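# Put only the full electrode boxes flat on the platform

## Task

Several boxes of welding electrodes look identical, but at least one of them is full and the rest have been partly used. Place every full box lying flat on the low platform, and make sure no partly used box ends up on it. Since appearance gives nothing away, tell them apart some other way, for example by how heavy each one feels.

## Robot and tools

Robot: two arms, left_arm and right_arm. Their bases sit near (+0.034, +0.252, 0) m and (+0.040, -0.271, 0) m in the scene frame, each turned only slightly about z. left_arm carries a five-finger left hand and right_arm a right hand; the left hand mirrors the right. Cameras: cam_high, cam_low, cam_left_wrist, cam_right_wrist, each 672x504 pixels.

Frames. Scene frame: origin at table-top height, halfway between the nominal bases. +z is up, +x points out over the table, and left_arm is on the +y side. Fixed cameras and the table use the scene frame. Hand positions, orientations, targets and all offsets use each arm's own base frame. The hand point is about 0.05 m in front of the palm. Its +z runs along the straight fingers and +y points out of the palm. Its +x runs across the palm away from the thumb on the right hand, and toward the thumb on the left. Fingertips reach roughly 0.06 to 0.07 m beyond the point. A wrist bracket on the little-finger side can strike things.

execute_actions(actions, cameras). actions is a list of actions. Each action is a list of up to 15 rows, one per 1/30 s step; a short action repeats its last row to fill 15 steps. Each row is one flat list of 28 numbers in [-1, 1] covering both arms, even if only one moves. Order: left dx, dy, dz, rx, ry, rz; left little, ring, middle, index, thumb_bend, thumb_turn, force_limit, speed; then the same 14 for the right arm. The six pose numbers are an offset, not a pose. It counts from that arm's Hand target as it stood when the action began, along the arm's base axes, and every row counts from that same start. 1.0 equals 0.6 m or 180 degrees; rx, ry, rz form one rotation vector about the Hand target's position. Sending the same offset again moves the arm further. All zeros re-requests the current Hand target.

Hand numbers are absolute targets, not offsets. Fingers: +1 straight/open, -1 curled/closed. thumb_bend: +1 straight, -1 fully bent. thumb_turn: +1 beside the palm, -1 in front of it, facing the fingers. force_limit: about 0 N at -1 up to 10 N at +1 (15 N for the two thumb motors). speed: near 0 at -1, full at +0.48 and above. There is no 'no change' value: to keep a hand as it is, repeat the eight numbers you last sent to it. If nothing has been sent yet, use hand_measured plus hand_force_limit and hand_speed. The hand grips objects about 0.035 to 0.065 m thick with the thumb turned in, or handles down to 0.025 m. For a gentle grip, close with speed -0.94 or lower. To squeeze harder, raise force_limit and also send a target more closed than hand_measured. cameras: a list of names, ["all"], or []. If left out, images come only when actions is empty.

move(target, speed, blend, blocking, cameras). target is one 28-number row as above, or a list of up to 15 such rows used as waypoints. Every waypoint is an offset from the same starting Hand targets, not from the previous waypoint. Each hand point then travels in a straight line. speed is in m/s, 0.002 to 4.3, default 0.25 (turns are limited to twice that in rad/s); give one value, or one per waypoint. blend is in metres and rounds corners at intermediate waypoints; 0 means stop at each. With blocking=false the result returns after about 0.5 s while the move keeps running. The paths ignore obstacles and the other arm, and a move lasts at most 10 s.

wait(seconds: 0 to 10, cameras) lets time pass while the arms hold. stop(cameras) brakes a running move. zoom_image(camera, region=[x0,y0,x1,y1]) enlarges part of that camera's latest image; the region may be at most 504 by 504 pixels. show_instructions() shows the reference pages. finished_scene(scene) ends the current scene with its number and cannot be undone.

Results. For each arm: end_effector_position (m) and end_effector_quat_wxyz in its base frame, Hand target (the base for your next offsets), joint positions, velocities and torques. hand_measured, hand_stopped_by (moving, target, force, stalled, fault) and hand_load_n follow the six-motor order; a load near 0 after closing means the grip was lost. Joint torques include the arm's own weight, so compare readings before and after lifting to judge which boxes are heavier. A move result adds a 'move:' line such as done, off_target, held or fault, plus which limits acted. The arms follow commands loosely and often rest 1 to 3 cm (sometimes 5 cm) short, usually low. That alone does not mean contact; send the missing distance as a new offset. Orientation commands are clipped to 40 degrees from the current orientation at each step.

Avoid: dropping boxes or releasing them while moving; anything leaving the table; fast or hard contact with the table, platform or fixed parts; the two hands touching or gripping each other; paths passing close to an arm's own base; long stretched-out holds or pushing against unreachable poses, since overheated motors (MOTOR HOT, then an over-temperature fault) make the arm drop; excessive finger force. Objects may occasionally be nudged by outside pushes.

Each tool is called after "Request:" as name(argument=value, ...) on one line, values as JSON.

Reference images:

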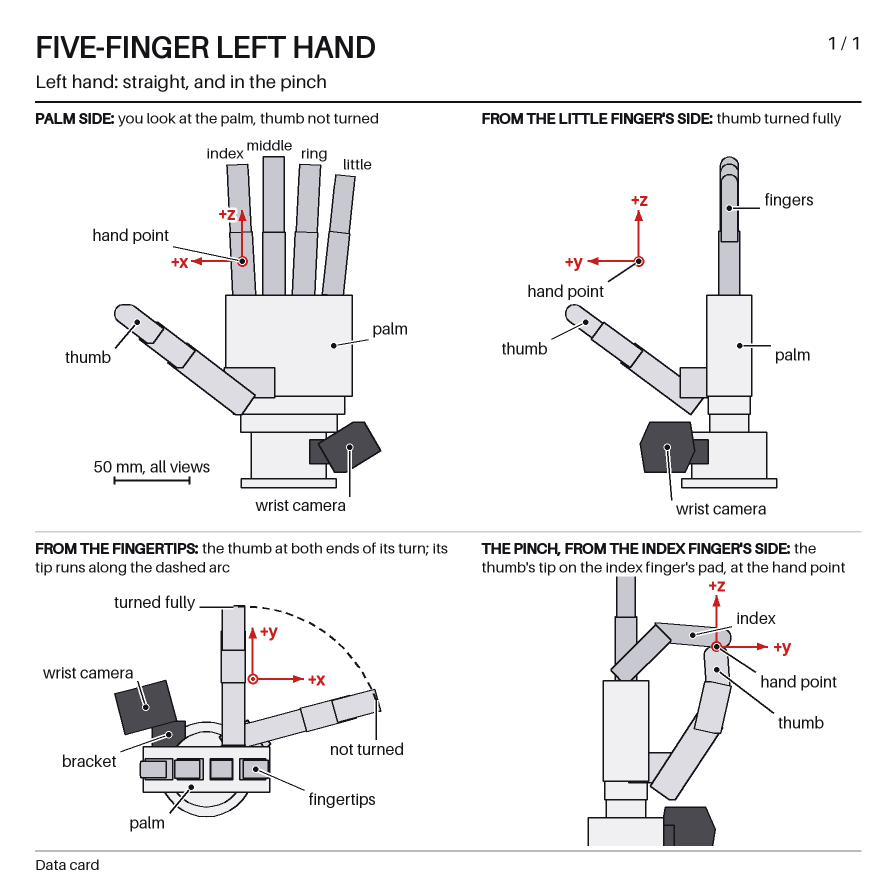

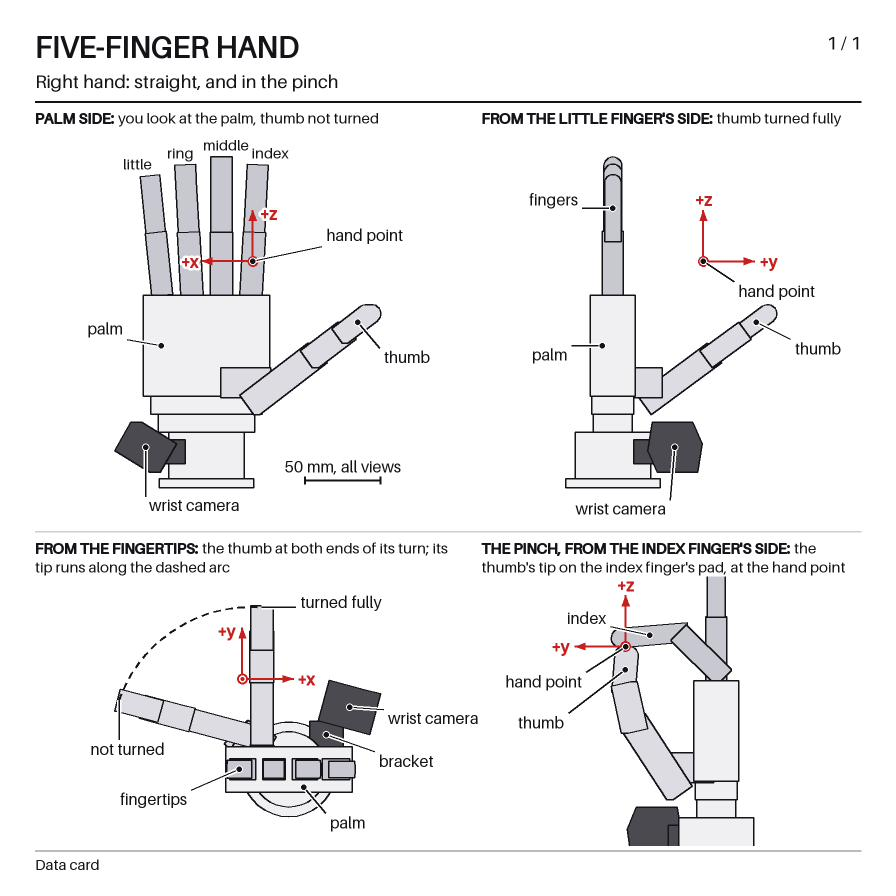

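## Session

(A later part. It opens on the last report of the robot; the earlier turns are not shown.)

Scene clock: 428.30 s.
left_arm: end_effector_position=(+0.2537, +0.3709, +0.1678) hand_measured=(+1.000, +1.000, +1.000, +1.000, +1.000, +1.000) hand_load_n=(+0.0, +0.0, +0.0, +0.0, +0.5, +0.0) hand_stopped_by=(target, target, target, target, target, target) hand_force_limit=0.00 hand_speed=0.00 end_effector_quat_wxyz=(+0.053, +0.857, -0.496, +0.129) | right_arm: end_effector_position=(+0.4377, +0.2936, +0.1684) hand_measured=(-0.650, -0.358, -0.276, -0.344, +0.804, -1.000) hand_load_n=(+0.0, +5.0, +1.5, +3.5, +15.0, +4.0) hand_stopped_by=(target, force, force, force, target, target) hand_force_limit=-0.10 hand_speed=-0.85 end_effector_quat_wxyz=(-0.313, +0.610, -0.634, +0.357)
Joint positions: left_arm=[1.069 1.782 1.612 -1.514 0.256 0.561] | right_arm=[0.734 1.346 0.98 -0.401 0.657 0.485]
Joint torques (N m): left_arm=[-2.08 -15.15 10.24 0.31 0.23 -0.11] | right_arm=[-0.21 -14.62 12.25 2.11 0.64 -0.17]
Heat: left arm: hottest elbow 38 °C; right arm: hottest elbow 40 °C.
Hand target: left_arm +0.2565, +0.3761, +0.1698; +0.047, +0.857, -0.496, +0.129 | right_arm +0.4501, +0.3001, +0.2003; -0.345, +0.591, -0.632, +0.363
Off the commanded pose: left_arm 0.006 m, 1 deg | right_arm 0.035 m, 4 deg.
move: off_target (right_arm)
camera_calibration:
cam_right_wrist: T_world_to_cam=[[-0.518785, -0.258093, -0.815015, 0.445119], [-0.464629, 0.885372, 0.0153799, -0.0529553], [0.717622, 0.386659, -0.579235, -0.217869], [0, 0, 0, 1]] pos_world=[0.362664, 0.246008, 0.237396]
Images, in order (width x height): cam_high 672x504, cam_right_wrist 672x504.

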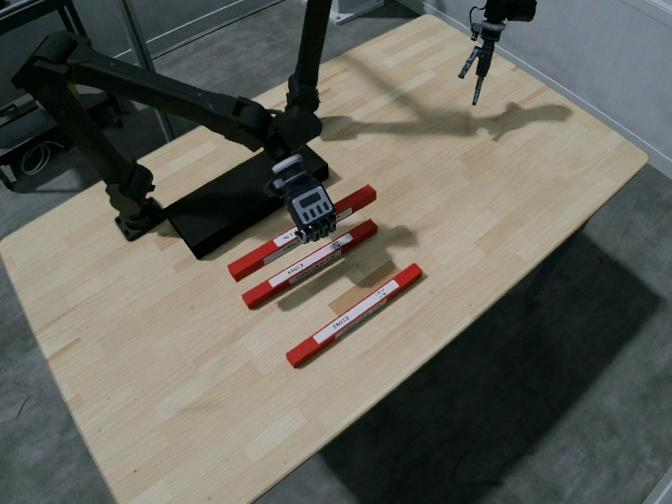

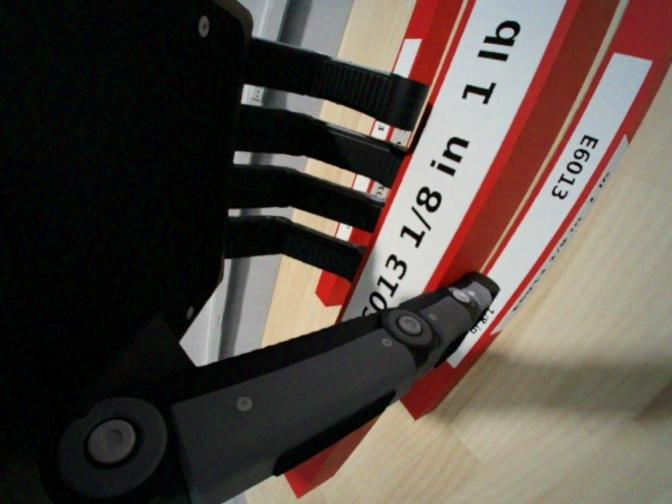

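Request:
move(target=[0,0,0,0,0,0,1,1,1,1,1,1,0,0, 0,0,-0.0837,0,0,0,-0.65,-0.7,-0.7,-0.7,0.8,-1,-0.1,-0.85], speed=0.12)

Request:
move(target=[0,0,0,0,0,0,1,1,1,1,1,1,0,0, 0,0,0.0837,0,0,0,-0.65,-0.7,-0.7,-0.7,0.8,-1,-0.1,-0.85], speed=0.12)

Request:
move(target=[0,0,0,0,0,0,1,1,1,1,1,1,0,0, 0,0,0.08,0,0,0,-0.65,-0.7,-0.7,-0.7,0.8,-1,-0.1,-0.85], speed=0.12)

Request:
move(target=[0,0,0,0,0,0,1,1,1,1,1,1,0,0, 0,0,-0.08,0,0,0,-0.65,-0.7,-0.7,-0.7,0.8,-1,-0.1,-0.85], speed=0.12)

Scene clock: 436.33 s.
left_arm: end_effector_position=(+0.2537, +0.3709, +0.1678) hand_measured=(+1.000, +1.000, +1.000, +1.000, +1.000, +1.000) hand_load_n=(+0.0, +0.0, +0.0, +0.0, -0.5, +0.0) hand_stopped_by=(target, target, target, target, target, target) hand_force_limit=0.00 hand_speed=0.00 end_effector_quat_wxyz=(+0.053, +0.857, -0.496, +0.129) | right_arm: end_effector_position=(+0.4359, +0.2920, +0.1179) hand_measured=(-0.650, -0.358, -0.276, -0.344, +0.804, -1.000) hand_load_n=(+0.0, +5.0, +2.0, +3.0, +15.0, +4.0) hand_stopped_by=(target, force, force, force, target, target) hand_force_limit=-0.10 hand_speed=-0.85 end_effector_quat_wxyz=(-0.312, +0.611, -0.634, +0.357)
Joint positions: left_arm=[1.069 1.782 1.612 -1.514 0.256 0.561] | right_arm=[0.734 1.403 0.89 -0.256 0.657 0.485]
Joint torques (N m): left_arm=[-2.08 -15.09 10.21 0.28 0.22 -0.11] | right_arm=[-0.21 -14.92 11.62 2.13 0.66 -0.17]
Heat: left arm: hottest elbow 38 °C; right arm: hottest elbow 40 °C.
Hand target: left_arm +0.2565, +0.3761, +0.1698; +0.047, +0.857, -0.496, +0.129 | right_arm +0.4501, +0.3001, +0.1500; -0.345, +0.591, -0.632, +0.363
Off the commanded pose: left_arm 0.006 m, 1 deg | right_arm 0.036 m, 5 deg.
move: off_target (right_arm)

Scene clock: 437.40 s.
left_arm: end_effector_position=(+0.2537, +0.3709, +0.1678) hand_measured=(+1.000, +1.000, +1.000, +1.000, +1.000, +1.000) hand_load_n=(+0.0, +0.0, +0.0, +0.0, +0.0, +0.0) hand_stopped_by=(target, target, target, target, target, target) hand_force_limit=0.00 hand_speed=0.00 end_effector_quat_wxyz=(+0.053, +0.857, -0.496, +0.129) | right_arm: end_effector_position=(+0.4265, +0.2835, +0.1435) hand_measured=(-0.650, -0.358, -0.276, -0.344, +0.804, -1.000) hand_load_n=(+0.0, +5.0, +1.5, +3.0, +14.5, +4.0) hand_stopped_by=(target, force, force, force, target, target) hand_force_limit=-0.10 hand_speed=-0.85 end_effector_quat_wxyz=(-0.300, +0.617, -0.634, +0.357)
Joint positions: left_arm=[1.069 1.782 1.612 -1.514 0.256 0.561] | right_arm=[0.734 1.344 0.92 -0.37 0.657 0.485]
Joint torques (N m): left_arm=[-2.08 -15.09 10.19 0.32 0.23 -0.11] | right_arm=[-0.21 -14.68 16.84 0.96 0.68 -0.17]
Heat: left arm: hottest elbow 38 °C; right arm: hottest elbow 40 °C.
Hand target: left_arm +0.2565, +0.3761, +0.1698; +0.047, +0.857, -0.496, +0.129 | right_arm +0.4501, +0.3001, +0.2003; -0.345, +0.591, -0.632, +0.363
Off the commanded pose: left_arm 0.006 m, 1 deg | right_arm 0.064 m, 6 deg.
move: off_target (right_arm)

Scene clock: 438.43 s.
left_arm: end_effector_position=(+0.2537, +0.3709, +0.1678) hand_measured=(+1.000, +1.000, +1.000, +1.000, +1.000, +1.000) hand_load_n=(+0.0, +0.0, +0.0, +0.0, +0.0, +0.0) hand_stopped_by=(target, target, target, target, target, target) hand_force_limit=0.00 hand_speed=0.00 end_effector_quat_wxyz=(+0.053, +0.857, -0.496, +0.129) | right_arm: end_effector_position=(+0.4309, +0.2874, +0.1918) hand_measured=(-0.650, -0.358, -0.276, -0.344, +0.804, -1.000) hand_load_n=(+0.0, +5.0, +2.0, +3.5, +15.0, +4.0) hand_stopped_by=(target, force, force, force, target, target) hand_force_limit=-0.10 hand_speed=-0.85 end_effector_quat_wxyz=(-0.302, +0.616, -0.634, +0.357)
Joint positions: left_arm=[1.069 1.782 1.612 -1.514 0.256 0.561] | right_arm=[0.734 1.31 1.022 -0.502 0.657 0.485]
Joint torques (N m): left_arm=[-2.08 -15.15 10.22 0.31 0.23 -0.11] | right_arm=[-0.15 -14.51 17.14 0.98 0.68 -0.17]
Heat: left arm: hottest elbow 38 °C; right arm: hottest elbow 41 °C.
Hand target: left_arm +0.2565, +0.3761, +0.1698; +0.047, +0.857, -0.496, +0.129 | right_arm +0.4501, +0.3001, +0.2483; -0.345, +0.591, -0.632, +0.363
Off the commanded pose: left_arm 0.006 m, 1 deg | right_arm 0.061 m, 6 deg.
move: off_target (right_arm)

Scene clock: 439.50 s.
left_arm: end_effector_position=(+0.2537, +0.3709, +0.1678) hand_measured=(+1.000, +1.000, +1.000, +1.000, +1.000, +1.000) hand_load_n=(+0.0, +0.0, +0.0, +0.0, +0.0, +0.0) hand_stopped_by=(target, target, target, target, target, target) hand_force_limit=0.00 hand_speed=0.00 end_effector_quat_wxyz=(+0.053, +0.857, -0.496, +0.129) | right_arm: end_effector_position=(+0.4377, +0.2936, +0.1683) hand_measured=(-0.650, -0.358, -0.276, -0.344, +0.804, -1.000) hand_load_n=(+0.0, +5.0, +2.0, +3.0, +15.0, +4.0) hand_stopped_by=(target, force, force, force, target, target) hand_force_limit=-0.10 hand_speed=-0.85 end_effector_quat_wxyz=(-0.312, +0.610, -0.634, +0.357)
Joint positions: left_arm=[1.069 1.782 1.612 -1.514 0.256 0.561] | right_arm=[0.734 1.346 0.98 -0.401 0.657 0.485]
Joint torques (N m): left_arm=[-2.08 -15.15 10.21 0.29 0.22 -0.11] | right_arm=[-0.32 -14.56 12.26 2.13 0.66 -0.16]
Heat: left arm: hottest elbow 38 °C; right arm: hottest elbow 41 °C.
Hand target: left_arm +0.2565, +0.3761, +0.1698; +0.047, +0.857, -0.496, +0.129 | right_arm +0.4501, +0.3001, +0.2003; -0.345, +0.591, -0.632, +0.363
Off the commanded pose: left_arm 0.006 m, 1 deg | right_arm 0.035 m, 4 deg.
move: off_target (right_arm)

Request:
zoom_image(camera="cam_high", region=[140, 110, 360, 290])

Scaled by 2.291 from the camera's 672x504 image, which has a finer 960x720 frame.
This view is cut from an older image: the scene may have changed since it was taken.

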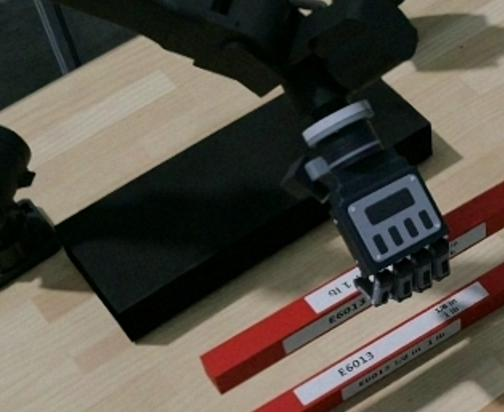

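Request:
move(target=[[0,0,0,0,0,0,1,1,1,1,1,1,0,0, -0.3,0.01,0.02,0,0,0,-0.65,-0.7,-0.7,-0.7,0.8,-1,-0.1,-0.85],[0,0,0,0,0,0,1,1,1,1,1,1,0,0, -0.475,0.015,0.0,0,0,0.008,-0.65,-0.7,-0.7,-0.7,0.8,-1,-0.1,-0.85]], speed=0.15, blend=[0.03,0], cameras=["cam_high","cam_right_wrist","cam_low"])

Scene clock: 490.97 s.
left_arm: end_effector_position=(+0.2537, +0.3709, +0.1678) hand_measured=(+1.000, +1.000, +1.000, +1.000, +1.000, +1.000) hand_load_n=(+0.0, +0.0, +0.0, -0.5, +0.0, +0.0) hand_stopped_by=(target, target, target, target, target, target) hand_force_limit=0.00 hand_speed=0.00 end_effector_quat_wxyz=(+0.053, +0.857, -0.496, +0.129) | right_arm: end_effector_position=(+0.1623, +0.2979, +0.1793) hand_measured=(-0.650, -0.358, -0.276, -0.344, +0.804, -1.000) hand_load_n=(+0.0, +4.5, +1.5, +3.0, +15.0, +4.0) hand_stopped_by=(target, force, force, force, target, target) hand_force_limit=-0.10 hand_speed=-0.85 end_effector_quat_wxyz=(-0.332, +0.610, -0.620, +0.365)
Joint positions: left_arm=[1.069 1.782 1.612 -1.514 0.256 0.561] | right_arm=[1.48 1.079 0.838 -1.27 1.032 1.462]
Joint torques (N m): left_arm=[-2.14 -15.09 10.22 0.29 0.22 -0.11] | right_arm=[0.21 -7.3 13.01 -0.36 1.37 -0.04]
Heat: left arm: hottest elbow 38 °C; right arm: hottest elbow 41 °C.
Hand target: left_arm +0.2565, +0.3761, +0.1698; +0.047, +0.857, -0.496, +0.129 | right_arm +0.1650, +0.3090, +0.2003; -0.350, +0.599, -0.625, +0.358
Off the commanded pose: left_arm 0.006 m, 1 deg | right_arm 0.024 m, 3 deg.
move: off_target (right_arm)
camera_calibration:
cam_right_wrist: T_world_to_cam=[[-0.475157, -0.268415, -0.837961, 0.312372], [-0.488476, 0.872574, -0.00251646, -0.174006], [0.731858, 0.408129, -0.545724, -0.030282], [0, 0, 0, 1]] pos_world=[0.0855901, 0.248038, 0.244793]
Images, in order (width x height): cam_high 672x504, cam_low 672x504, cam_right_wrist 672x504.

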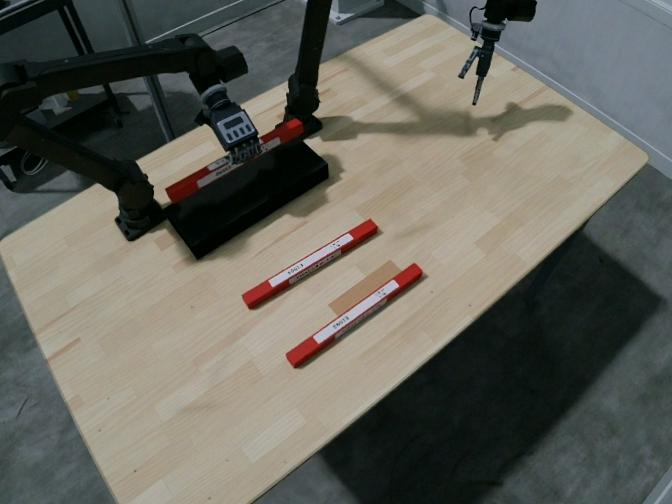

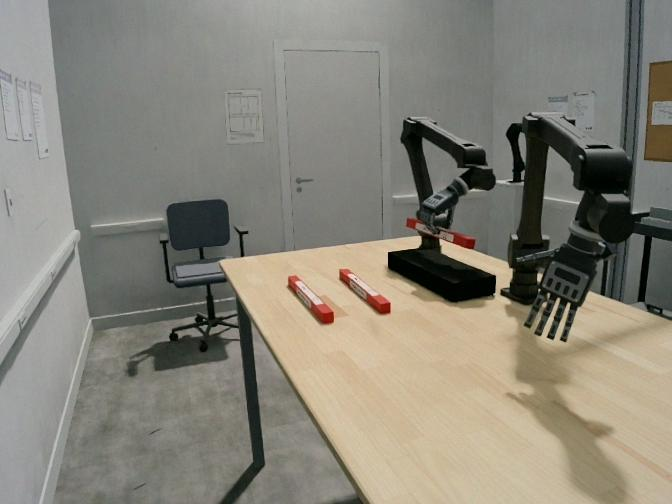

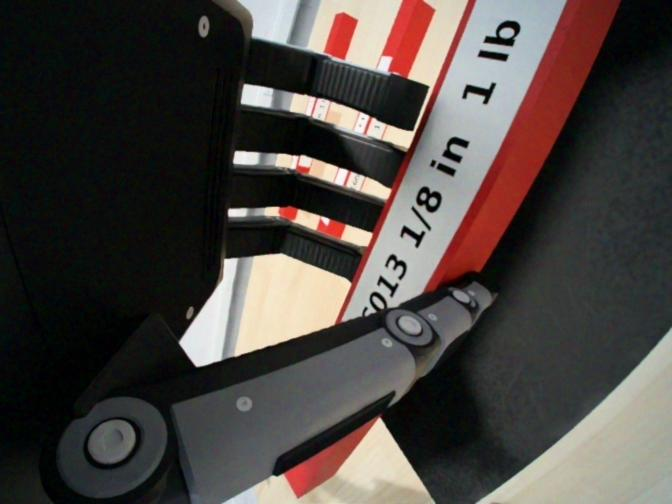

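Request:
move(target=[[0,0,0,0,0,0,1,1,1,1,1,1,0,0, -0.067,0.005,0,0,0,0.006,-0.65,-0.7,-0.7,-0.7,0.8,-1,-0.1,-0.85],[0,0,0,0,0,0,1,1,1,1,1,1,0,0, -0.067,0.005,-0.1083,0,0,0.006,-0.65,-0.7,-0.7,-0.7,0.8,-1,-0.1,-0.85]], speed=0.12, blend=[0.01,0], cameras=["cam_high","cam_right_wrist"])

Scene clock: 506.20 s.
left_arm: end_effector_position=(+0.2537, +0.3709, +0.1678) hand_measured=(+1.000, +1.000, +1.000, +1.000, +1.000, +1.000) hand_load_n=(+0.0, +0.0, +0.0, +0.0, +0.0, +0.0) hand_stopped_by=(target, target, target, target, target, target) hand_force_limit=0.00 hand_speed=0.00 end_effector_quat_wxyz=(+0.053, +0.857, -0.496, +0.129) | right_arm: end_effector_position=(+0.1240, +0.3025, +0.1231) hand_measured=(-0.650, -0.358, -0.276, -0.344, +0.804, -1.000) hand_load_n=(+0.0, +4.5, +1.5, +3.5, +15.0, +4.0) hand_stopped_by=(target, force, force, force, target, target) hand_force_limit=-0.10 hand_speed=-0.85 end_effector_quat_wxyz=(-0.336, +0.614, -0.614, +0.365)
Joint positions: left_arm=[1.069 1.782 1.612 -1.514 0.256 0.561] | right_arm=[1.62 1.191 0.759 -1.291 1.032 1.707]
Joint torques (N m): left_arm=[-2.08 -15.09 10.19 0.29 0.22 -0.11] | right_arm=[0.26 -8.7 9.85 -0.01 1.3 -0.02]
Heat: left arm: hottest elbow 38 °C; right arm: hottest elbow 43 °C.
Hand target: left_arm +0.2565, +0.3761, +0.1698; +0.047, +0.857, -0.496, +0.129 | right_arm +0.1248, +0.3121, +0.1352; -0.353, +0.605, -0.619, +0.355
Off the commanded pose: left_arm 0.006 m, 1 deg | right_arm 0.015 m, 3 deg.
move: off_target (right_arm)
camera_calibration:
cam_right_wrist: T_world_to_cam=[[-0.466087, -0.276332, -0.840478, 0.249934], [-0.501085, 0.865372, -0.00664067, -0.192711], [0.729162, 0.418056, -0.541805, -0.0379562], [0, 0, 0, 1]] pos_world=[0.0476024, 0.251699, 0.188219]
Images, in order (width x height): cam_high 672x504, cam_right_wrist 672x504.

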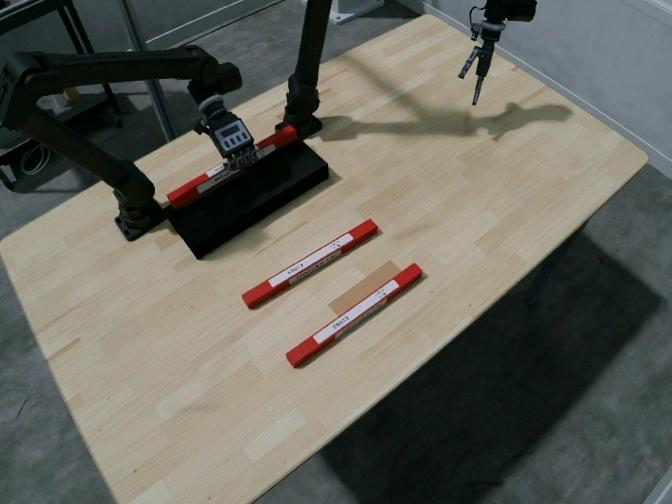

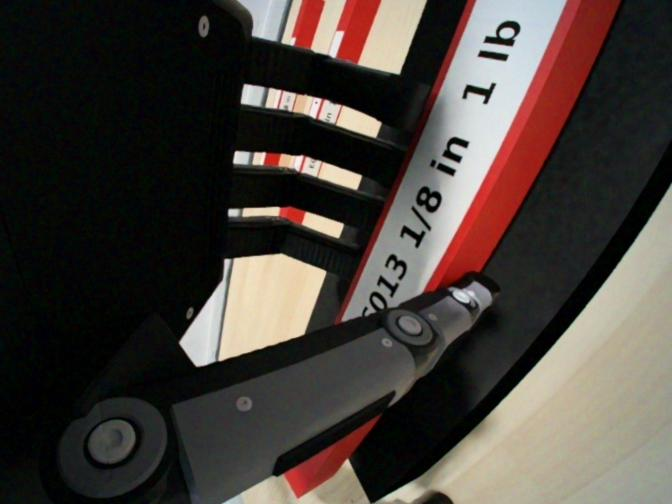

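Request:
move(target=[0,0,0,0,0,0,1,1,1,1,1,1,0,0, 0,0,-0.05,0,0,0,-0.65,-0.7,-0.7,-0.7,0.8,-1,-0.1,-0.85], speed=0.06)

Request:
move(target=[0,0,0,0,0,0,1,1,1,1,1,1,0,0, 0,0,-0.0133,0,0,0,-0.65,-0.7,-0.7,-0.7,0.8,-1,-0.1,-0.85], speed=0.04, cameras=["cam_high","cam_right_wrist"])

Scene clock: 510.63 s.
left_arm: end_effector_position=(+0.2537, +0.3709, +0.1678) hand_measured=(+1.000, +1.000, +1.000, +1.000, +1.000, +1.000) hand_load_n=(+0.0, +0.0, +0.0, +0.0, +0.0, +0.0) hand_stopped_by=(target, target, target, target, target, target) hand_force_limit=0.00 hand_speed=0.00 end_effector_quat_wxyz=(+0.053, +0.857, -0.496, +0.129) | right_arm: end_effector_position=(+0.1240, +0.3037, +0.0963) hand_measured=(-0.650, -0.358, -0.276, -0.344, +0.804, -1.000) hand_load_n=(+0.0, +4.5, +1.5, +3.5, +15.0, +4.0) hand_stopped_by=(target, force, force, force, target, target) hand_force_limit=-0.10 hand_speed=-0.85 end_effector_quat_wxyz=(-0.339, +0.612, -0.616, +0.362)
Joint positions: left_arm=[1.069 1.782 1.612 -1.514 0.256 0.561] | right_arm=[1.62 1.228 0.71 -1.195 1.032 1.708]
Joint torques (N m): left_arm=[-2.02 -15.09 10.18 0.31 0.22 -0.11] | right_arm=[0.26 -8.41 9.07 0.03 1.3 -0.04]
Heat: left arm: hottest elbow 38 °C; right arm: hottest elbow 43 °C.
Hand target: left_arm +0.2565, +0.3761, +0.1698; +0.047, +0.857, -0.496, +0.129 | right_arm +0.1248, +0.3121, +0.1053; -0.353, +0.605, -0.619, +0.355
Off the commanded pose: left_arm 0.006 m, 1 deg | right_arm 0.012 m, 2 deg.
move: off_target (right_arm)

Scene clock: 511.33 s.
left_arm: end_effector_position=(+0.2537, +0.3709, +0.1678) hand_measured=(+1.000, +1.000, +1.000, +1.000, +1.000, +1.000) hand_load_n=(+0.0, +0.0, +0.0, +0.0, +0.0, +0.0) hand_stopped_by=(target, target, target, target, target, target) hand_force_limit=0.00 hand_speed=0.00 end_effector_quat_wxyz=(+0.053, +0.857, -0.496, +0.129) | right_arm: end_effector_position=(+0.1244, +0.3064, +0.0946) hand_measured=(-0.650, -0.358, -0.276, -0.344, +0.804, -1.000) hand_load_n=(+0.0, +2.5, +1.5, +5.5, +15.0, +4.0) hand_stopped_by=(target, force, force, force, target, target) hand_force_limit=-0.10 hand_speed=-0.85 end_effector_quat_wxyz=(-0.344, +0.609, -0.618, +0.359)
Joint positions: left_arm=[1.069 1.782 1.612 -1.514 0.256 0.561] | right_arm=[1.62 1.231 0.705 -1.174 1.036 1.708]
Joint torques (N m): left_arm=[-2.14 -15.09 10.18 0.31 0.22 -0.11] | right_arm=[0.32 -7.65 8.24 0.21 1.17 -0.04]
Heat: left arm: hottest elbow 38 °C; right arm: hottest elbow 42 °C.
Hand target: left_arm +0.2565, +0.3761, +0.1698; +0.047, +0.857, -0.496, +0.129 | right_arm +0.1248, +0.3121, +0.0974; -0.353, +0.605, -0.619, +0.355
Off the commanded pose: left_arm 0.006 m, 1 deg | right_arm 0.006 m, 1 deg.
move: done
camera_calibration:
cam_right_wrist: T_world_to_cam=[[-0.464161, -0.256669, -0.847747, 0.221549], [-0.500953, 0.865387, 0.012274, -0.197857], [0.730479, 0.430379, -0.530258, -0.0603599], [0, 0, 0, 1]] pos_world=[0.0478091, 0.254065, 0.15824]
Images, in order (width x height): cam_high 672x504, cam_right_wrist 672x504.

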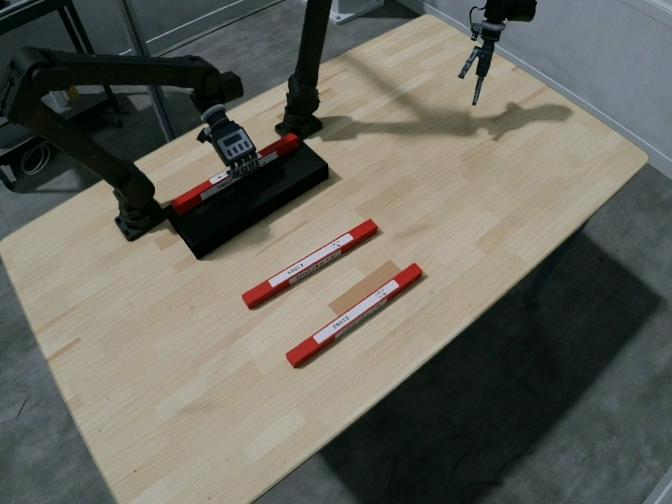

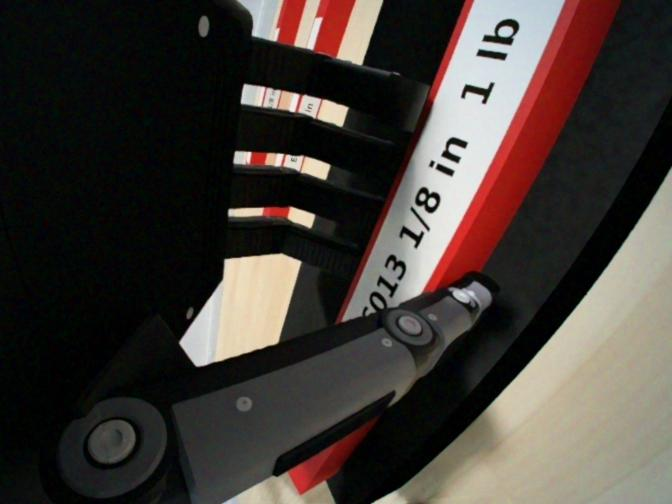

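Request:
zoom_image(camera="cam_high", region=[150, 110, 340, 270])

Request:
zoom_image(camera="cam_right_wrist", region=[250, 380, 450, 504])

Scaled by 2.653 from the camera's 672x504 image, which has a finer 960x720 frame.

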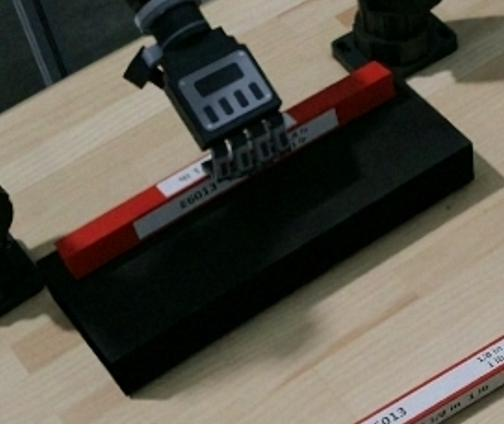

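Scaled by 2.520 from the camera's 672x504 image, which has a finer 960x720 frame.

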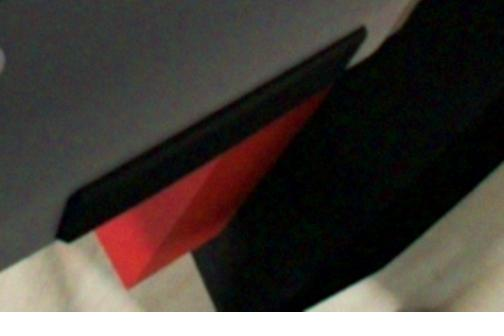

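Request:
execute_actions(actions=[[[0,0,0,0,0,0,1,1,1,1,1,1,0,0,0,0,-0.004,0,0,0,0.0,0.0,0.0,0.0,0.8,-1,-0.1,-0.8]],[[0,0,0,0,0,0,1,1,1,1,1,1,0,0,0,0,0,0,0,0,0.0,0.0,0.0,0.0,0.8,-1,-0.1,-0.8]],[[0,0,0,0,0,0,1,1,1,1,1,1,0,0,0,0,0,0,0,0,0.0,0.0,0.0,0.0,0.8,-1,-0.1,-0.8]],[[0,0,0,0,0,0,1,1,1,1,1,1,0,0,0,0,0,0,0,0,0.4,0.4,0.4,0.4,1,-1,-0.1,-0.3]],[[0,0,0,0,0,0,1,1,1,1,1,1,0,0,0,0,0,0,0,0,0.4,0.4,0.4,0.4,1,-1,-0.1,-0.3]]], cameras=["cam_high","cam_right_wrist"])

Scene clock: 532.57 s.
left_arm: end_effector_position=(+0.2537, +0.3709, +0.1678) hand_measured=(+1.000, +1.000, +1.000, +1.000, +1.000, +1.000) hand_load_n=(+0.0, +0.0, +0.0, +0.0, +0.0, +0.0) hand_stopped_by=(target, target, target, target, target, target) hand_force_limit=0.00 hand_speed=0.00 end_effector_quat_wxyz=(+0.053, +0.857, -0.496, +0.129) | right_arm: end_effector_position=(+0.1254, +0.3083, +0.0949) hand_measured=(+0.400, +0.400, +0.400, +0.400, +1.000, -1.000) hand_load_n=(+0.0, +0.0, +0.0, +0.0, +0.0, +0.0) hand_stopped_by=(target, target, target, target, target, target) hand_force_limit=-0.10 hand_speed=-0.30 end_effector_quat_wxyz=(-0.349, +0.607, -0.618, +0.358)
Joint positions: left_arm=[1.069 1.782 1.612 -1.514 0.256 0.561] | right_arm=[1.62 1.233 0.704 -1.164 1.044 1.708]
Joint torques (N m): left_arm=[-2.02 -15.15 10.21 0.31 0.23 -0.11] | right_arm=[0.26 -7.47 7.99 0.18 0.81 -0.04]
Heat: left arm: hottest elbow 38 °C; right arm: hottest elbow 39 °C.
Hand target: left_arm +0.2565, +0.3761, +0.1698; +0.047, +0.857, -0.496, +0.129 | right_arm +0.1248, +0.3121, +0.0949; -0.353, +0.605, -0.619, +0.355
Off the commanded pose: left_arm 0.006 m, 1 deg | right_arm 0.004 m, 1 deg.
Step readings (end_effector_position of left_arm | right_arm):
0: (+0.2537, +0.3709, +0.1678) | (+0.1244, +0.3064, +0.0946)
1: (+0.2537, +0.3709, +0.1678) | (+0.1244, +0.3064, +0.0943)
2: (+0.2537, +0.3709, +0.1678) | (+0.1245, +0.3067, +0.0943)
4: (+0.2537, +0.3709, +0.1678) | (+0.1246, +0.3072, +0.0944)
8: (+0.2537, +0.3709, +0.1678) | (+0.1249, +0.3080, +0.0943)
15: (+0.2537, +0.3709, +0.1678) | (+0.1251, +0.3083, +0.0945)
16: (+0.2537, +0.3709, +0.1678) | (+0.1251, +0.3083, +0.0945)
17: (+0.2537, +0.3709, +0.1678) | (+0.1251, +0.3083, +0.0945)
19: (+0.2537, +0.3709, +0.1678) | (+0.1251, +0.3083, +0.0945)
23: (+0.2537, +0.3709, +0.1678) | (+0.1251, +0.3083, +0.0945)
30: (+0.2537, +0.3709, +0.1678) | (+0.1251, +0.3083, +0.0945)
31: (+0.2537, +0.3709, +0.1678) | (+0.1251, +0.3083, +0.0945)
32: (+0.2537, +0.3709, +0.1678) | (+0.1251, +0.3083, +0.0945)
34: (+0.2537, +0.3709, +0.1678) | (+0.1251, +0.3083, +0.0945)
38: (+0.2537, +0.3709, +0.1678) | (+0.1251, +0.3083, +0.0945)
45: (+0.2537, +0.3709, +0.1678) | (+0.1251, +0.3083, +0.0945)
46: (+0.2537, +0.3709, +0.1678) | (+0.1251, +0.3083, +0.0945)
47: (+0.2537, +0.3709, +0.1678) | (+0.1251, +0.3083, +0.0945)
49: (+0.2537, +0.3709, +0.1678) | (+0.1253, +0.3083, +0.0948)
53: (+0.2537, +0.3709, +0.1678) | (+0.1254, +0.3083, +0.0949)
60: (+0.2537, +0.3709, +0.1678) | (+0.1254, +0.3083, +0.0949)
61: (+0.2537, +0.3709, +0.1678) | (+0.1254, +0.3083, +0.0949)
62: (+0.2537, +0.3709, +0.1678) | (+0.1254, +0.3083, +0.0949)
64: (+0.2537, +0.3709, +0.1678) | (+0.1254, +0.3083, +0.0949)
68: (+0.2537, +0.3709, +0.1678) | (+0.1254, +0.3083, +0.0949)
75: (+0.2537, +0.3709, +0.1678) | (+0.1254, +0.3083, +0.0949)
camera_calibration:
cam_right_wrist: T_world_to_cam=[[-0.457413, -0.250979, -0.853102, 0.22068], [-0.501942, 0.864776, 0.0147162, -0.198865], [0.734048, 0.434939, -0.521537, -0.0644468], [0, 0, 0, 1]] pos_world=[0.0484303, 0.255391, 0.157578]
Images, in order (width x height): cam_high 672x504, cam_right_wrist 672x504.

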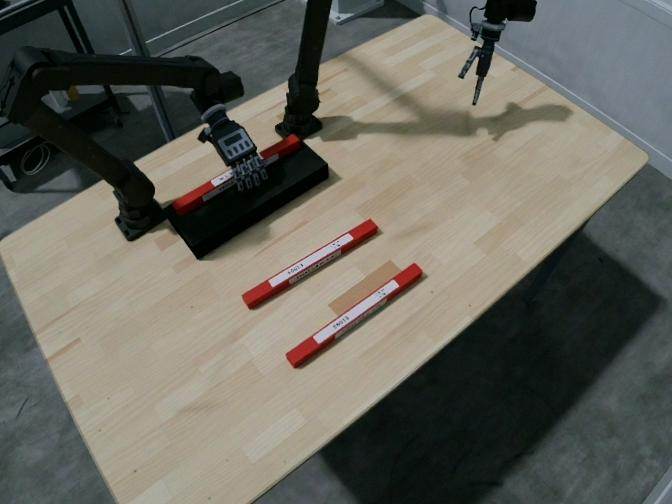

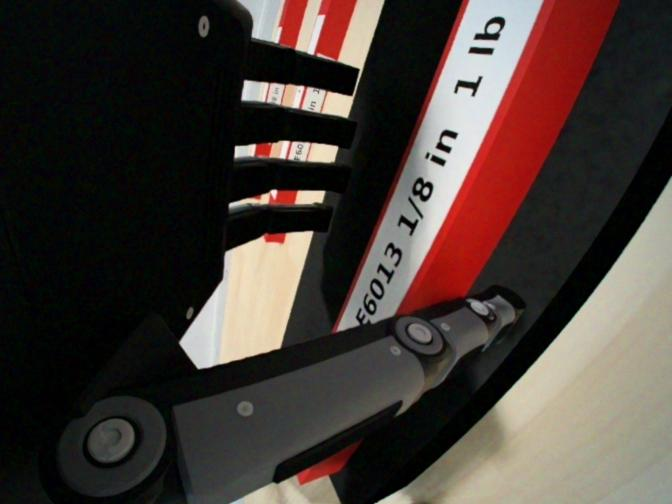

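Request:
move(target=[[0,0,0,0,0,0,1,1,1,1,1,1,0,0, 0.01,0,0.17,0,0,0,0.5,0.5,0.5,0.5,1,-1,-0.1,-0.3],[0,0,0,0,0,0,1,1,1,1,1,1,0,0, 0.54,-0.01,0.1,0,0,-0.014,0.4,0.4,0.4,0.4,0.8,-1,-0.1,-0.3]], speed=[0.12,0.2], blend=[0.04,0], cameras=["cam_high","cam_right_wrist"])

Scene clock: 541.43 s.
left_arm: end_effector_position=(+0.2537, +0.3709, +0.1678) hand_measured=(+1.000, +1.000, +1.000, +1.000, +1.000, +1.000) hand_load_n=(+0.0, +0.0, +0.0, +0.0, +0.0, +0.0) hand_stopped_by=(target, target, target, target, target, target) hand_force_limit=0.00 hand_speed=0.00 end_effector_quat_wxyz=(+0.053, +0.857, -0.496, +0.129) | right_arm: end_effector_position=(+0.4319, +0.2911, +0.1304) hand_measured=(+0.400, +0.400, +0.400, +0.400, +0.800, -1.000) hand_load_n=(+0.0, +0.0, +0.0, +0.0, +0.0, +0.0) hand_stopped_by=(target, target, target, target, target, target) hand_force_limit=-0.10 hand_speed=-0.30 end_effector_quat_wxyz=(-0.320, +0.603, -0.635, +0.361)
Joint positions: left_arm=[1.069 1.782 1.612 -1.514 0.256 0.561] | right_arm=[0.744 1.371 0.884 -0.264 0.673 0.493]
Joint torques (N m): left_arm=[-2.08 -15.03 10.22 0.31 0.22 -0.11] | right_arm=[0.03 -11.87 13.81 1.65 0.33 -0.15]
Heat: left arm: hottest elbow 38 °C; right arm: hottest elbow 39 °C.
Hand target: left_arm +0.2565, +0.3761, +0.1698; +0.047, +0.857, -0.496, +0.129 | right_arm +0.4488, +0.3061, +0.1550; -0.345, +0.591, -0.632, +0.363
Off the commanded pose: left_arm 0.006 m, 1 deg | right_arm 0.033 m, 3 deg.
move: off_target (right_arm); target 2's new numbers were sent with right_arm's hand 0.033 m and 3 deg from that target
camera_calibration:
cam_right_wrist: T_world_to_cam=[[-0.50398, -0.247602, -0.827465, 0.402732], [-0.459245, 0.8882, 0.013934, -0.0558985], [0.731504, 0.387031, -0.561345, -0.243237], [0, 0, 0, 1]] pos_world=[0.355227, 0.243507, 0.197485]
Images, in order (width x height): cam_high 672x504, cam_right_wrist 672x504.

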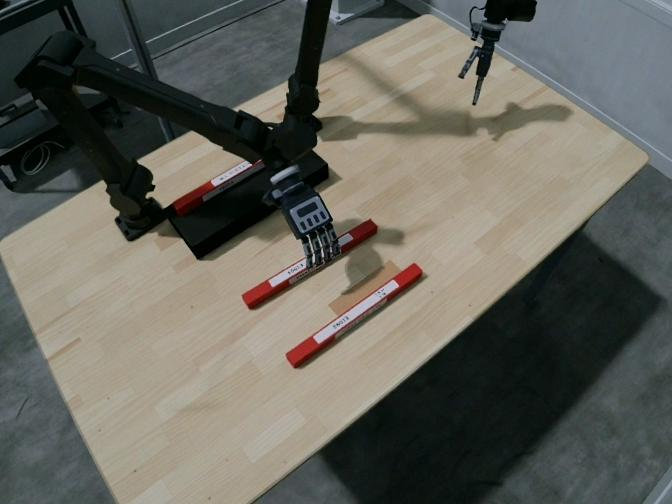

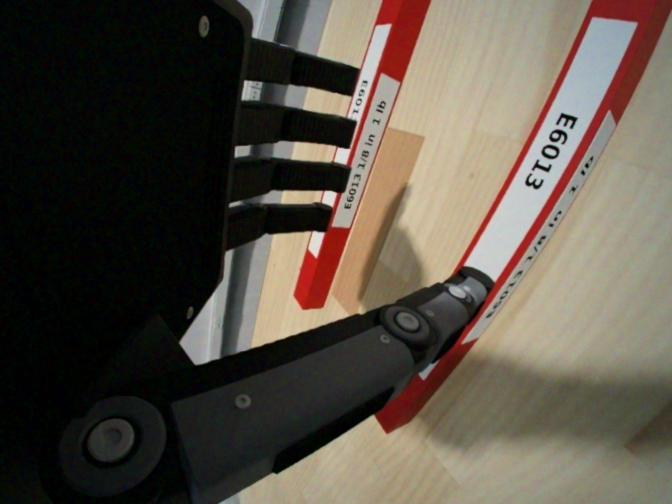

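Request:
move(target=[0,0,0,0,0,0,1,1,1,1,1,1,0,0, -0.0122,0.0007,-0.15,0,0,0,0.4,0.4,0.4,0.4,0.8,-1,-0.1,-0.3], speed=0.1, cameras=["cam_right_wrist"])

Request:
zoom_image(camera="cam_right_wrist", region=[330, 100, 630, 325])

Scene clock: 558.47 s.
left_arm: end_effector_position=(+0.2537, +0.3709, +0.1678) hand_measured=(+1.000, +1.000, +1.000, +1.000, +1.000, +1.000) hand_load_n=(+0.0, +0.0, +0.0, +0.0, +0.0, +0.0) hand_stopped_by=(target, target, target, target, target, target) hand_force_limit=0.00 hand_speed=0.00 end_effector_quat_wxyz=(+0.053, +0.857, -0.496, +0.129) | right_arm: end_effector_position=(+0.4415, +0.3004, +0.0639) hand_measured=(+0.400, +0.400, +0.400, +0.400, +0.800, -1.000) hand_load_n=(+0.0, +0.0, +0.0, +0.0, +0.0, +0.0) hand_stopped_by=(target, target, target, target, target, target) hand_force_limit=-0.10 hand_speed=-0.30 end_effector_quat_wxyz=(-0.338, +0.593, -0.634, +0.364)
Joint positions: left_arm=[1.069 1.782 1.612 -1.514 0.256 0.561] | right_arm=[0.746 1.511 0.798 0.002 0.679 0.493]
Joint velocities: left_arm=[within noise] | right_arm=[-0.005 0.005 0.007 0.046 -0.007 -0.022]
Joint torques (N m): left_arm=[-2.14 -15.21 10.18 0.27 0.22 -0.11] | right_arm=[0.67 -12.75 8.24 1.7 0.47 -0.05]
Heat: left arm: hottest elbow 38 °C; right arm: hottest elbow 41 °C.
Hand target: left_arm +0.2565, +0.3761, +0.1698; +0.047, +0.857, -0.496, +0.129 | right_arm +0.4414, +0.3065, +0.0648; -0.345, +0.591, -0.632, +0.363
Off the commanded pose: left_arm 0.006 m, 1 deg | right_arm 0.006 m, 1 deg.
move: done
camera_calibration:
cam_right_wrist: T_world_to_cam=[[-0.477274, -0.226074, -0.849176, 0.337937], [-0.458267, 0.888566, 0.021005, -0.0597253], [0.7498, 0.399175, -0.527692, -0.304887], [0, 0, 0, 1]] pos_world=[0.362522, 0.251172, 0.127336]
Images, in order (width x height): cam_right_wrist 672x504.

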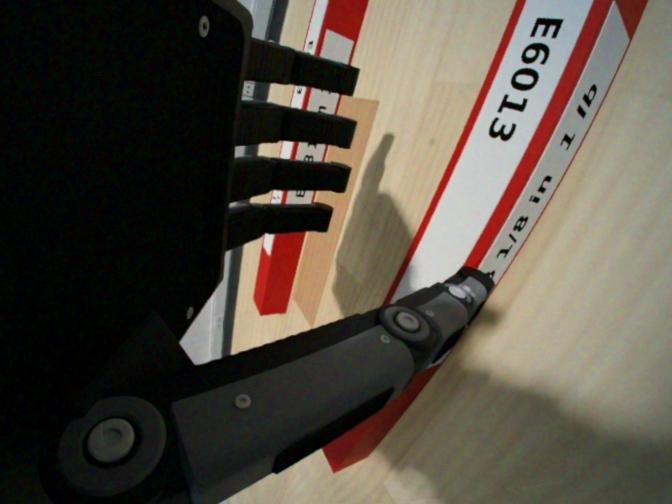

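Scaled by 1.680 from the camera's 672x504 image, which has a finer 960x720 frame.

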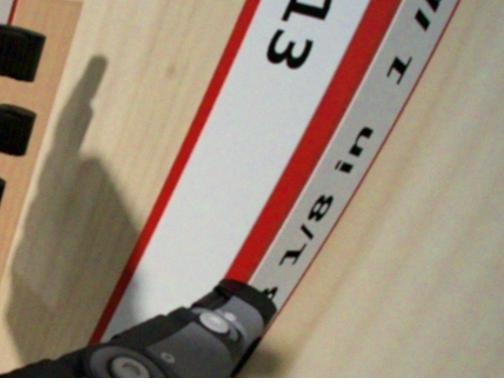

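Request:
move(target=[[0,0,0,0,0,0,1,1,1,1,1,1,0,0, -0.0065,0.004,0,0,0,0,0.4,0.4,0.4,0.4,0.8,-1,-0.1,-0.3],[0,0,0,0,0,0,1,1,1,1,1,1,0,0, -0.0065,0.004,-0.0467,0,0,0,0.4,0.4,0.4,0.4,0.8,-1,-0.1,-0.3]], speed=0.06, cameras=["cam_right_wrist"])

Scene clock: 565.87 s.
left_arm: end_effector_position=(+0.2537, +0.3709, +0.1678) hand_measured=(+1.000, +1.000, +1.000, +1.000, +1.000, +1.000) hand_load_n=(+0.0, +0.0, +0.0, +0.0, +0.0, +0.0) hand_stopped_by=(target, target, target, target, target, target) hand_force_limit=0.00 hand_speed=0.00 end_effector_quat_wxyz=(+0.053, +0.857, -0.496, +0.129) | right_arm: end_effector_position=(+0.4378, +0.3029, +0.0365) hand_measured=(+0.400, +0.400, +0.400, +0.400, +0.800, -1.000) hand_load_n=(+0.0, +0.0, +0.0, +0.0, +0.0, +0.0) hand_stopped_by=(target, target, target, target, target, target) hand_force_limit=-0.10 hand_speed=-0.30 end_effector_quat_wxyz=(-0.337, +0.595, -0.632, +0.365)
Joint positions: left_arm=[1.069 1.782 1.612 -1.514 0.256 0.561] | right_arm=[0.757 1.569 0.77 0.084 0.688 0.495]
Joint torques (N m): left_arm=[-2.08 -15.09 10.22 0.29 0.22 -0.11] | right_arm=[0.73 -13.04 7.61 1.69 0.46 0.01]
Heat: left arm: hottest elbow 38 °C; right arm: hottest elbow 41 °C.
Hand target: left_arm +0.2565, +0.3761, +0.1698; +0.047, +0.857, -0.496, +0.129 | right_arm +0.4376, +0.3088, +0.0369; -0.345, +0.591, -0.632, +0.363
Off the commanded pose: left_arm 0.006 m, 1 deg | right_arm 0.006 m, 1 deg.
move: done
camera_calibration:
cam_right_wrist: T_world_to_cam=[[-0.475492, -0.232137, -0.84854, 0.314511], [-0.461689, 0.886896, 0.0160843, -0.0609232], [0.748833, 0.399409, -0.528887, -0.3173], [0, 0, 0, 1]] pos_world=[0.359024, 0.253775, 0.100039]
Images, in order (width x height): cam_right_wrist 672x504.

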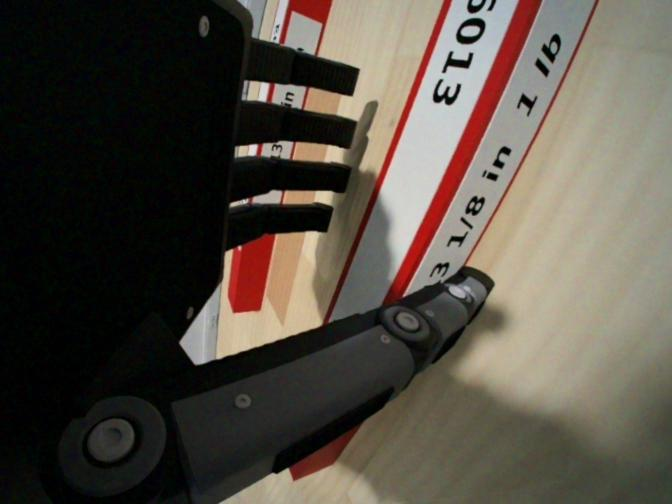

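Request:
execute_actions(actions=[[[0,0,0,0,0,0,1,1,1,1,1,1,0,0,0,0,0,0,0,0,-0.5,-0.5,-0.5,-0.5,0.8,-1,-0.4,-0.85]],[[0,0,0,0,0,0,1,1,1,1,1,1,0,0,0,0,0,0,0,0,-0.5,-0.5,-0.5,-0.5,0.8,-1,-0.4,-0.85]],[[0,0,0,0,0,0,1,1,1,1,1,1,0,0,0,0,0,0,0,0,-0.5,-0.5,-0.5,-0.5,0.8,-1,-0.4,-0.85]],[[0,0,0,0,0,0,1,1,1,1,1,1,0,0,0,0,0,0,0,0,-0.5,-0.5,-0.5,-0.5,0.8,-1,-0.4,-0.85]]])

Request:
execute_actions(actions=[[[0,0,0,0,0,0,1,1,1,1,1,1,0,0,0,0,0,0,0,0,-0.65,-0.65,-0.65,-0.65,0.8,-1,-0.2,-0.85]],[[0,0,0,0,0,0,1,1,1,1,1,1,0,0,0,0,0,0,0,0,-0.65,-0.7,-0.7,-0.7,0.8,-1,-0.1,-0.85]]], cameras=["cam_right_wrist"])

Scene clock: 572.37 s.
left_arm: end_effector_position=(+0.2537, +0.3709, +0.1678) hand_measured=(+1.000, +1.000, +1.000, +1.000, +1.000, +1.000) hand_load_n=(+0.0, +0.0, +0.0, +0.0, +0.0, +0.0) hand_stopped_by=(target, target, target, target, target, target) hand_force_limit=0.00 hand_speed=0.00 end_effector_quat_wxyz=(+0.053, +0.857, -0.496, +0.129) | right_arm: end_effector_position=(+0.4384, +0.3030, +0.0372) hand_measured=(-0.446, -0.308, -0.238, -0.294, +0.802, -1.000) hand_load_n=(+2.0, +0.0, +0.0, +1.0, +4.5, +2.0) hand_stopped_by=(force, force, force, force, target, target) hand_force_limit=-0.40 hand_speed=-0.85 end_effector_quat_wxyz=(-0.338, +0.593, -0.632, +0.366)
Joint positions: left_arm=[1.069 1.782 1.612 -1.514 0.256 0.561] | right_arm=[0.757 1.569 0.77 0.087 0.69 0.495]
Joint torques (N m): left_arm=[-2.08 -15.09 10.19 0.28 0.21 -0.11] | right_arm=[0.73 -13.04 7.61 1.57 0.37 0]
Heat: left arm: hottest elbow 38 °C; right arm: hottest elbow 40 °C.
Hand target: left_arm +0.2565, +0.3761, +0.1698; +0.047, +0.857, -0.496, +0.129 | right_arm +0.4376, +0.3088, +0.0369; -0.345, +0.591, -0.632, +0.363
Off the commanded pose: left_arm 0.006 m, 1 deg | right_arm 0.006 m, 1 deg.
Step readings (end_effector_position of left_arm | right_arm):
0: (+0.2537, +0.3709, +0.1678) | (+0.4378, +0.3029, +0.0365)
1: (+0.2537, +0.3709, +0.1678) | (+0.4378, +0.3029, +0.0365)
2: (+0.2537, +0.3709, +0.1678) | (+0.4378, +0.3029, +0.0365)
4: (+0.2537, +0.3709, +0.1678) | (+0.4378, +0.3029, +0.0365)
8: (+0.2537, +0.3709, +0.1678) | (+0.4378, +0.3029, +0.0365)
15: (+0.2537, +0.3709, +0.1678) | (+0.4378, +0.3029, +0.0365)
16: (+0.2537, +0.3709, +0.1678) | (+0.4378, +0.3029, +0.0365)
17: (+0.2537, +0.3709, +0.1678) | (+0.4378, +0.3029, +0.0365)
19: (+0.2537, +0.3709, +0.1678) | (+0.4378, +0.3029, +0.0365)
23: (+0.2537, +0.3709, +0.1678) | (+0.4378, +0.3029, +0.0365)
30: (+0.2537, +0.3709, +0.1678) | (+0.4378, +0.3029, +0.0365)
31: (+0.2537, +0.3709, +0.1678) | (+0.4378, +0.3029, +0.0365)
32: (+0.2537, +0.3709, +0.1678) | (+0.4378, +0.3029, +0.0365)
34: (+0.2537, +0.3709, +0.1678) | (+0.4378, +0.3029, +0.0365)
38: (+0.2537, +0.3709, +0.1678) | (+0.4378, +0.3029, +0.0365)
45: (+0.2537, +0.3709, +0.1678) | (+0.4380, +0.3029, +0.0367)
46: (+0.2537, +0.3709, +0.1678) | (+0.4381, +0.3029, +0.0369)
47: (+0.2537, +0.3709, +0.1678) | (+0.4383, +0.3029, +0.0370)
49: (+0.2537, +0.3709, +0.1678) | (+0.4383, +0.3029, +0.0370)
53: (+0.2537, +0.3709, +0.1678) | (+0.4384, +0.3028, +0.0371)
60: (+0.2537, +0.3709, +0.1678) | (+0.4384, +0.3028, +0.0371)

Scene clock: 573.57 s.
left_arm: end_effector_position=(+0.2537, +0.3709, +0.1678) hand_measured=(+1.000, +1.000, +1.000, +1.000, +1.000, +1.000) hand_load_n=(+0.0, +0.0, +0.0, +0.0, +0.0, +0.0) hand_stopped_by=(target, target, target, target, target, target) hand_force_limit=0.00 hand_speed=0.00 end_effector_quat_wxyz=(+0.053, +0.857, -0.496, +0.129) | right_arm: end_effector_position=(+0.4386, +0.3031, +0.0374) hand_measured=(-0.650, -0.374, -0.286, -0.346, +0.804, -1.000) hand_load_n=(-0.5, +4.0, +6.5, +3.5, +15.0, +3.0) hand_stopped_by=(target, force, force, force, target, target) hand_force_limit=-0.10 hand_speed=-0.85 end_effector_quat_wxyz=(-0.339, +0.593, -0.633, +0.366)
Joint positions: left_arm=[1.069 1.782 1.612 -1.514 0.256 0.561] | right_arm=[0.757 1.569 0.77 0.089 0.69 0.496]
Joint torques (N m): left_arm=[-2.08 -15.09 10.21 0.31 0.22 -0.11] | right_arm=[0.67 -13.04 7.6 1.58 0.36 0]
Heat: left arm: hottest elbow 38 °C; right arm: hottest elbow 40 °C.
Hand target: left_arm +0.2565, +0.3761, +0.1698; +0.047, +0.857, -0.496, +0.129 | right_arm +0.4376, +0.3088, +0.0370; -0.345, +0.591, -0.632, +0.363
Off the commanded pose: left_arm 0.006 m, 1 deg | right_arm 0.006 m, 1 deg.
Step readings (end_effector_position of left_arm | right_arm):
0: (+0.2537, +0.3709, +0.1678) | (+0.4384, +0.3030, +0.0372)
1: (+0.2537, +0.3709, +0.1678) | (+0.4384, +0.3030, +0.0372)
2: (+0.2537, +0.3709, +0.1678) | (+0.4384, +0.3030, +0.0372)
4: (+0.2537, +0.3709, +0.1678) | (+0.4384, +0.3030, +0.0372)
8: (+0.2537, +0.3709, +0.1678) | (+0.4386, +0.3030, +0.0374)
15: (+0.2537, +0.3709, +0.1678) | (+0.4386, +0.3032, +0.0374)
16: (+0.2537, +0.3709, +0.1678) | (+0.4386, +0.3032, +0.0374)
17: (+0.2537, +0.3709, +0.1678) | (+0.4386, +0.3031, +0.0374)
19: (+0.2537, +0.3709, +0.1678) | (+0.4386, +0.3031, +0.0374)
23: (+0.2537, +0.3709, +0.1678) | (+0.4386, +0.3031, +0.0374)
30: (+0.2537, +0.3709, +0.1678) | (+0.4386, +0.3031, +0.0374)
camera_calibration:
cam_right_wrist: T_world_to_cam=[[-0.472489, -0.228641, -0.851162, 0.313405], [-0.45969, 0.887923, 0.0166634, -0.061952], [0.751957, 0.399144, -0.524638, -0.318948], [0, 0, 0, 1]] pos_world=[0.359437, 0.253972, 0.100459]
Images, in order (width x height): cam_right_wrist 672x504.

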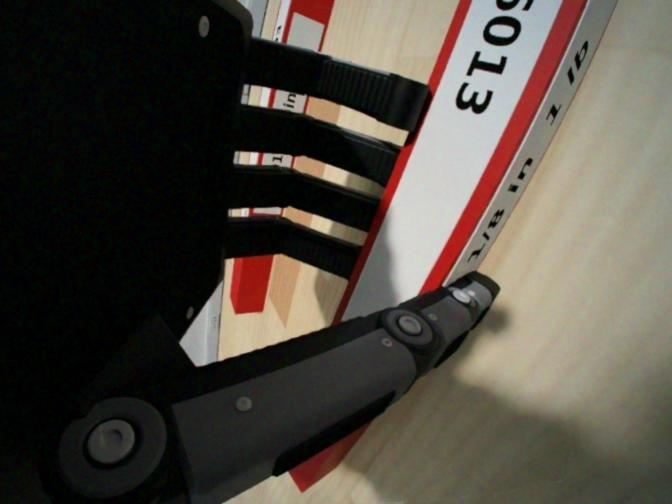

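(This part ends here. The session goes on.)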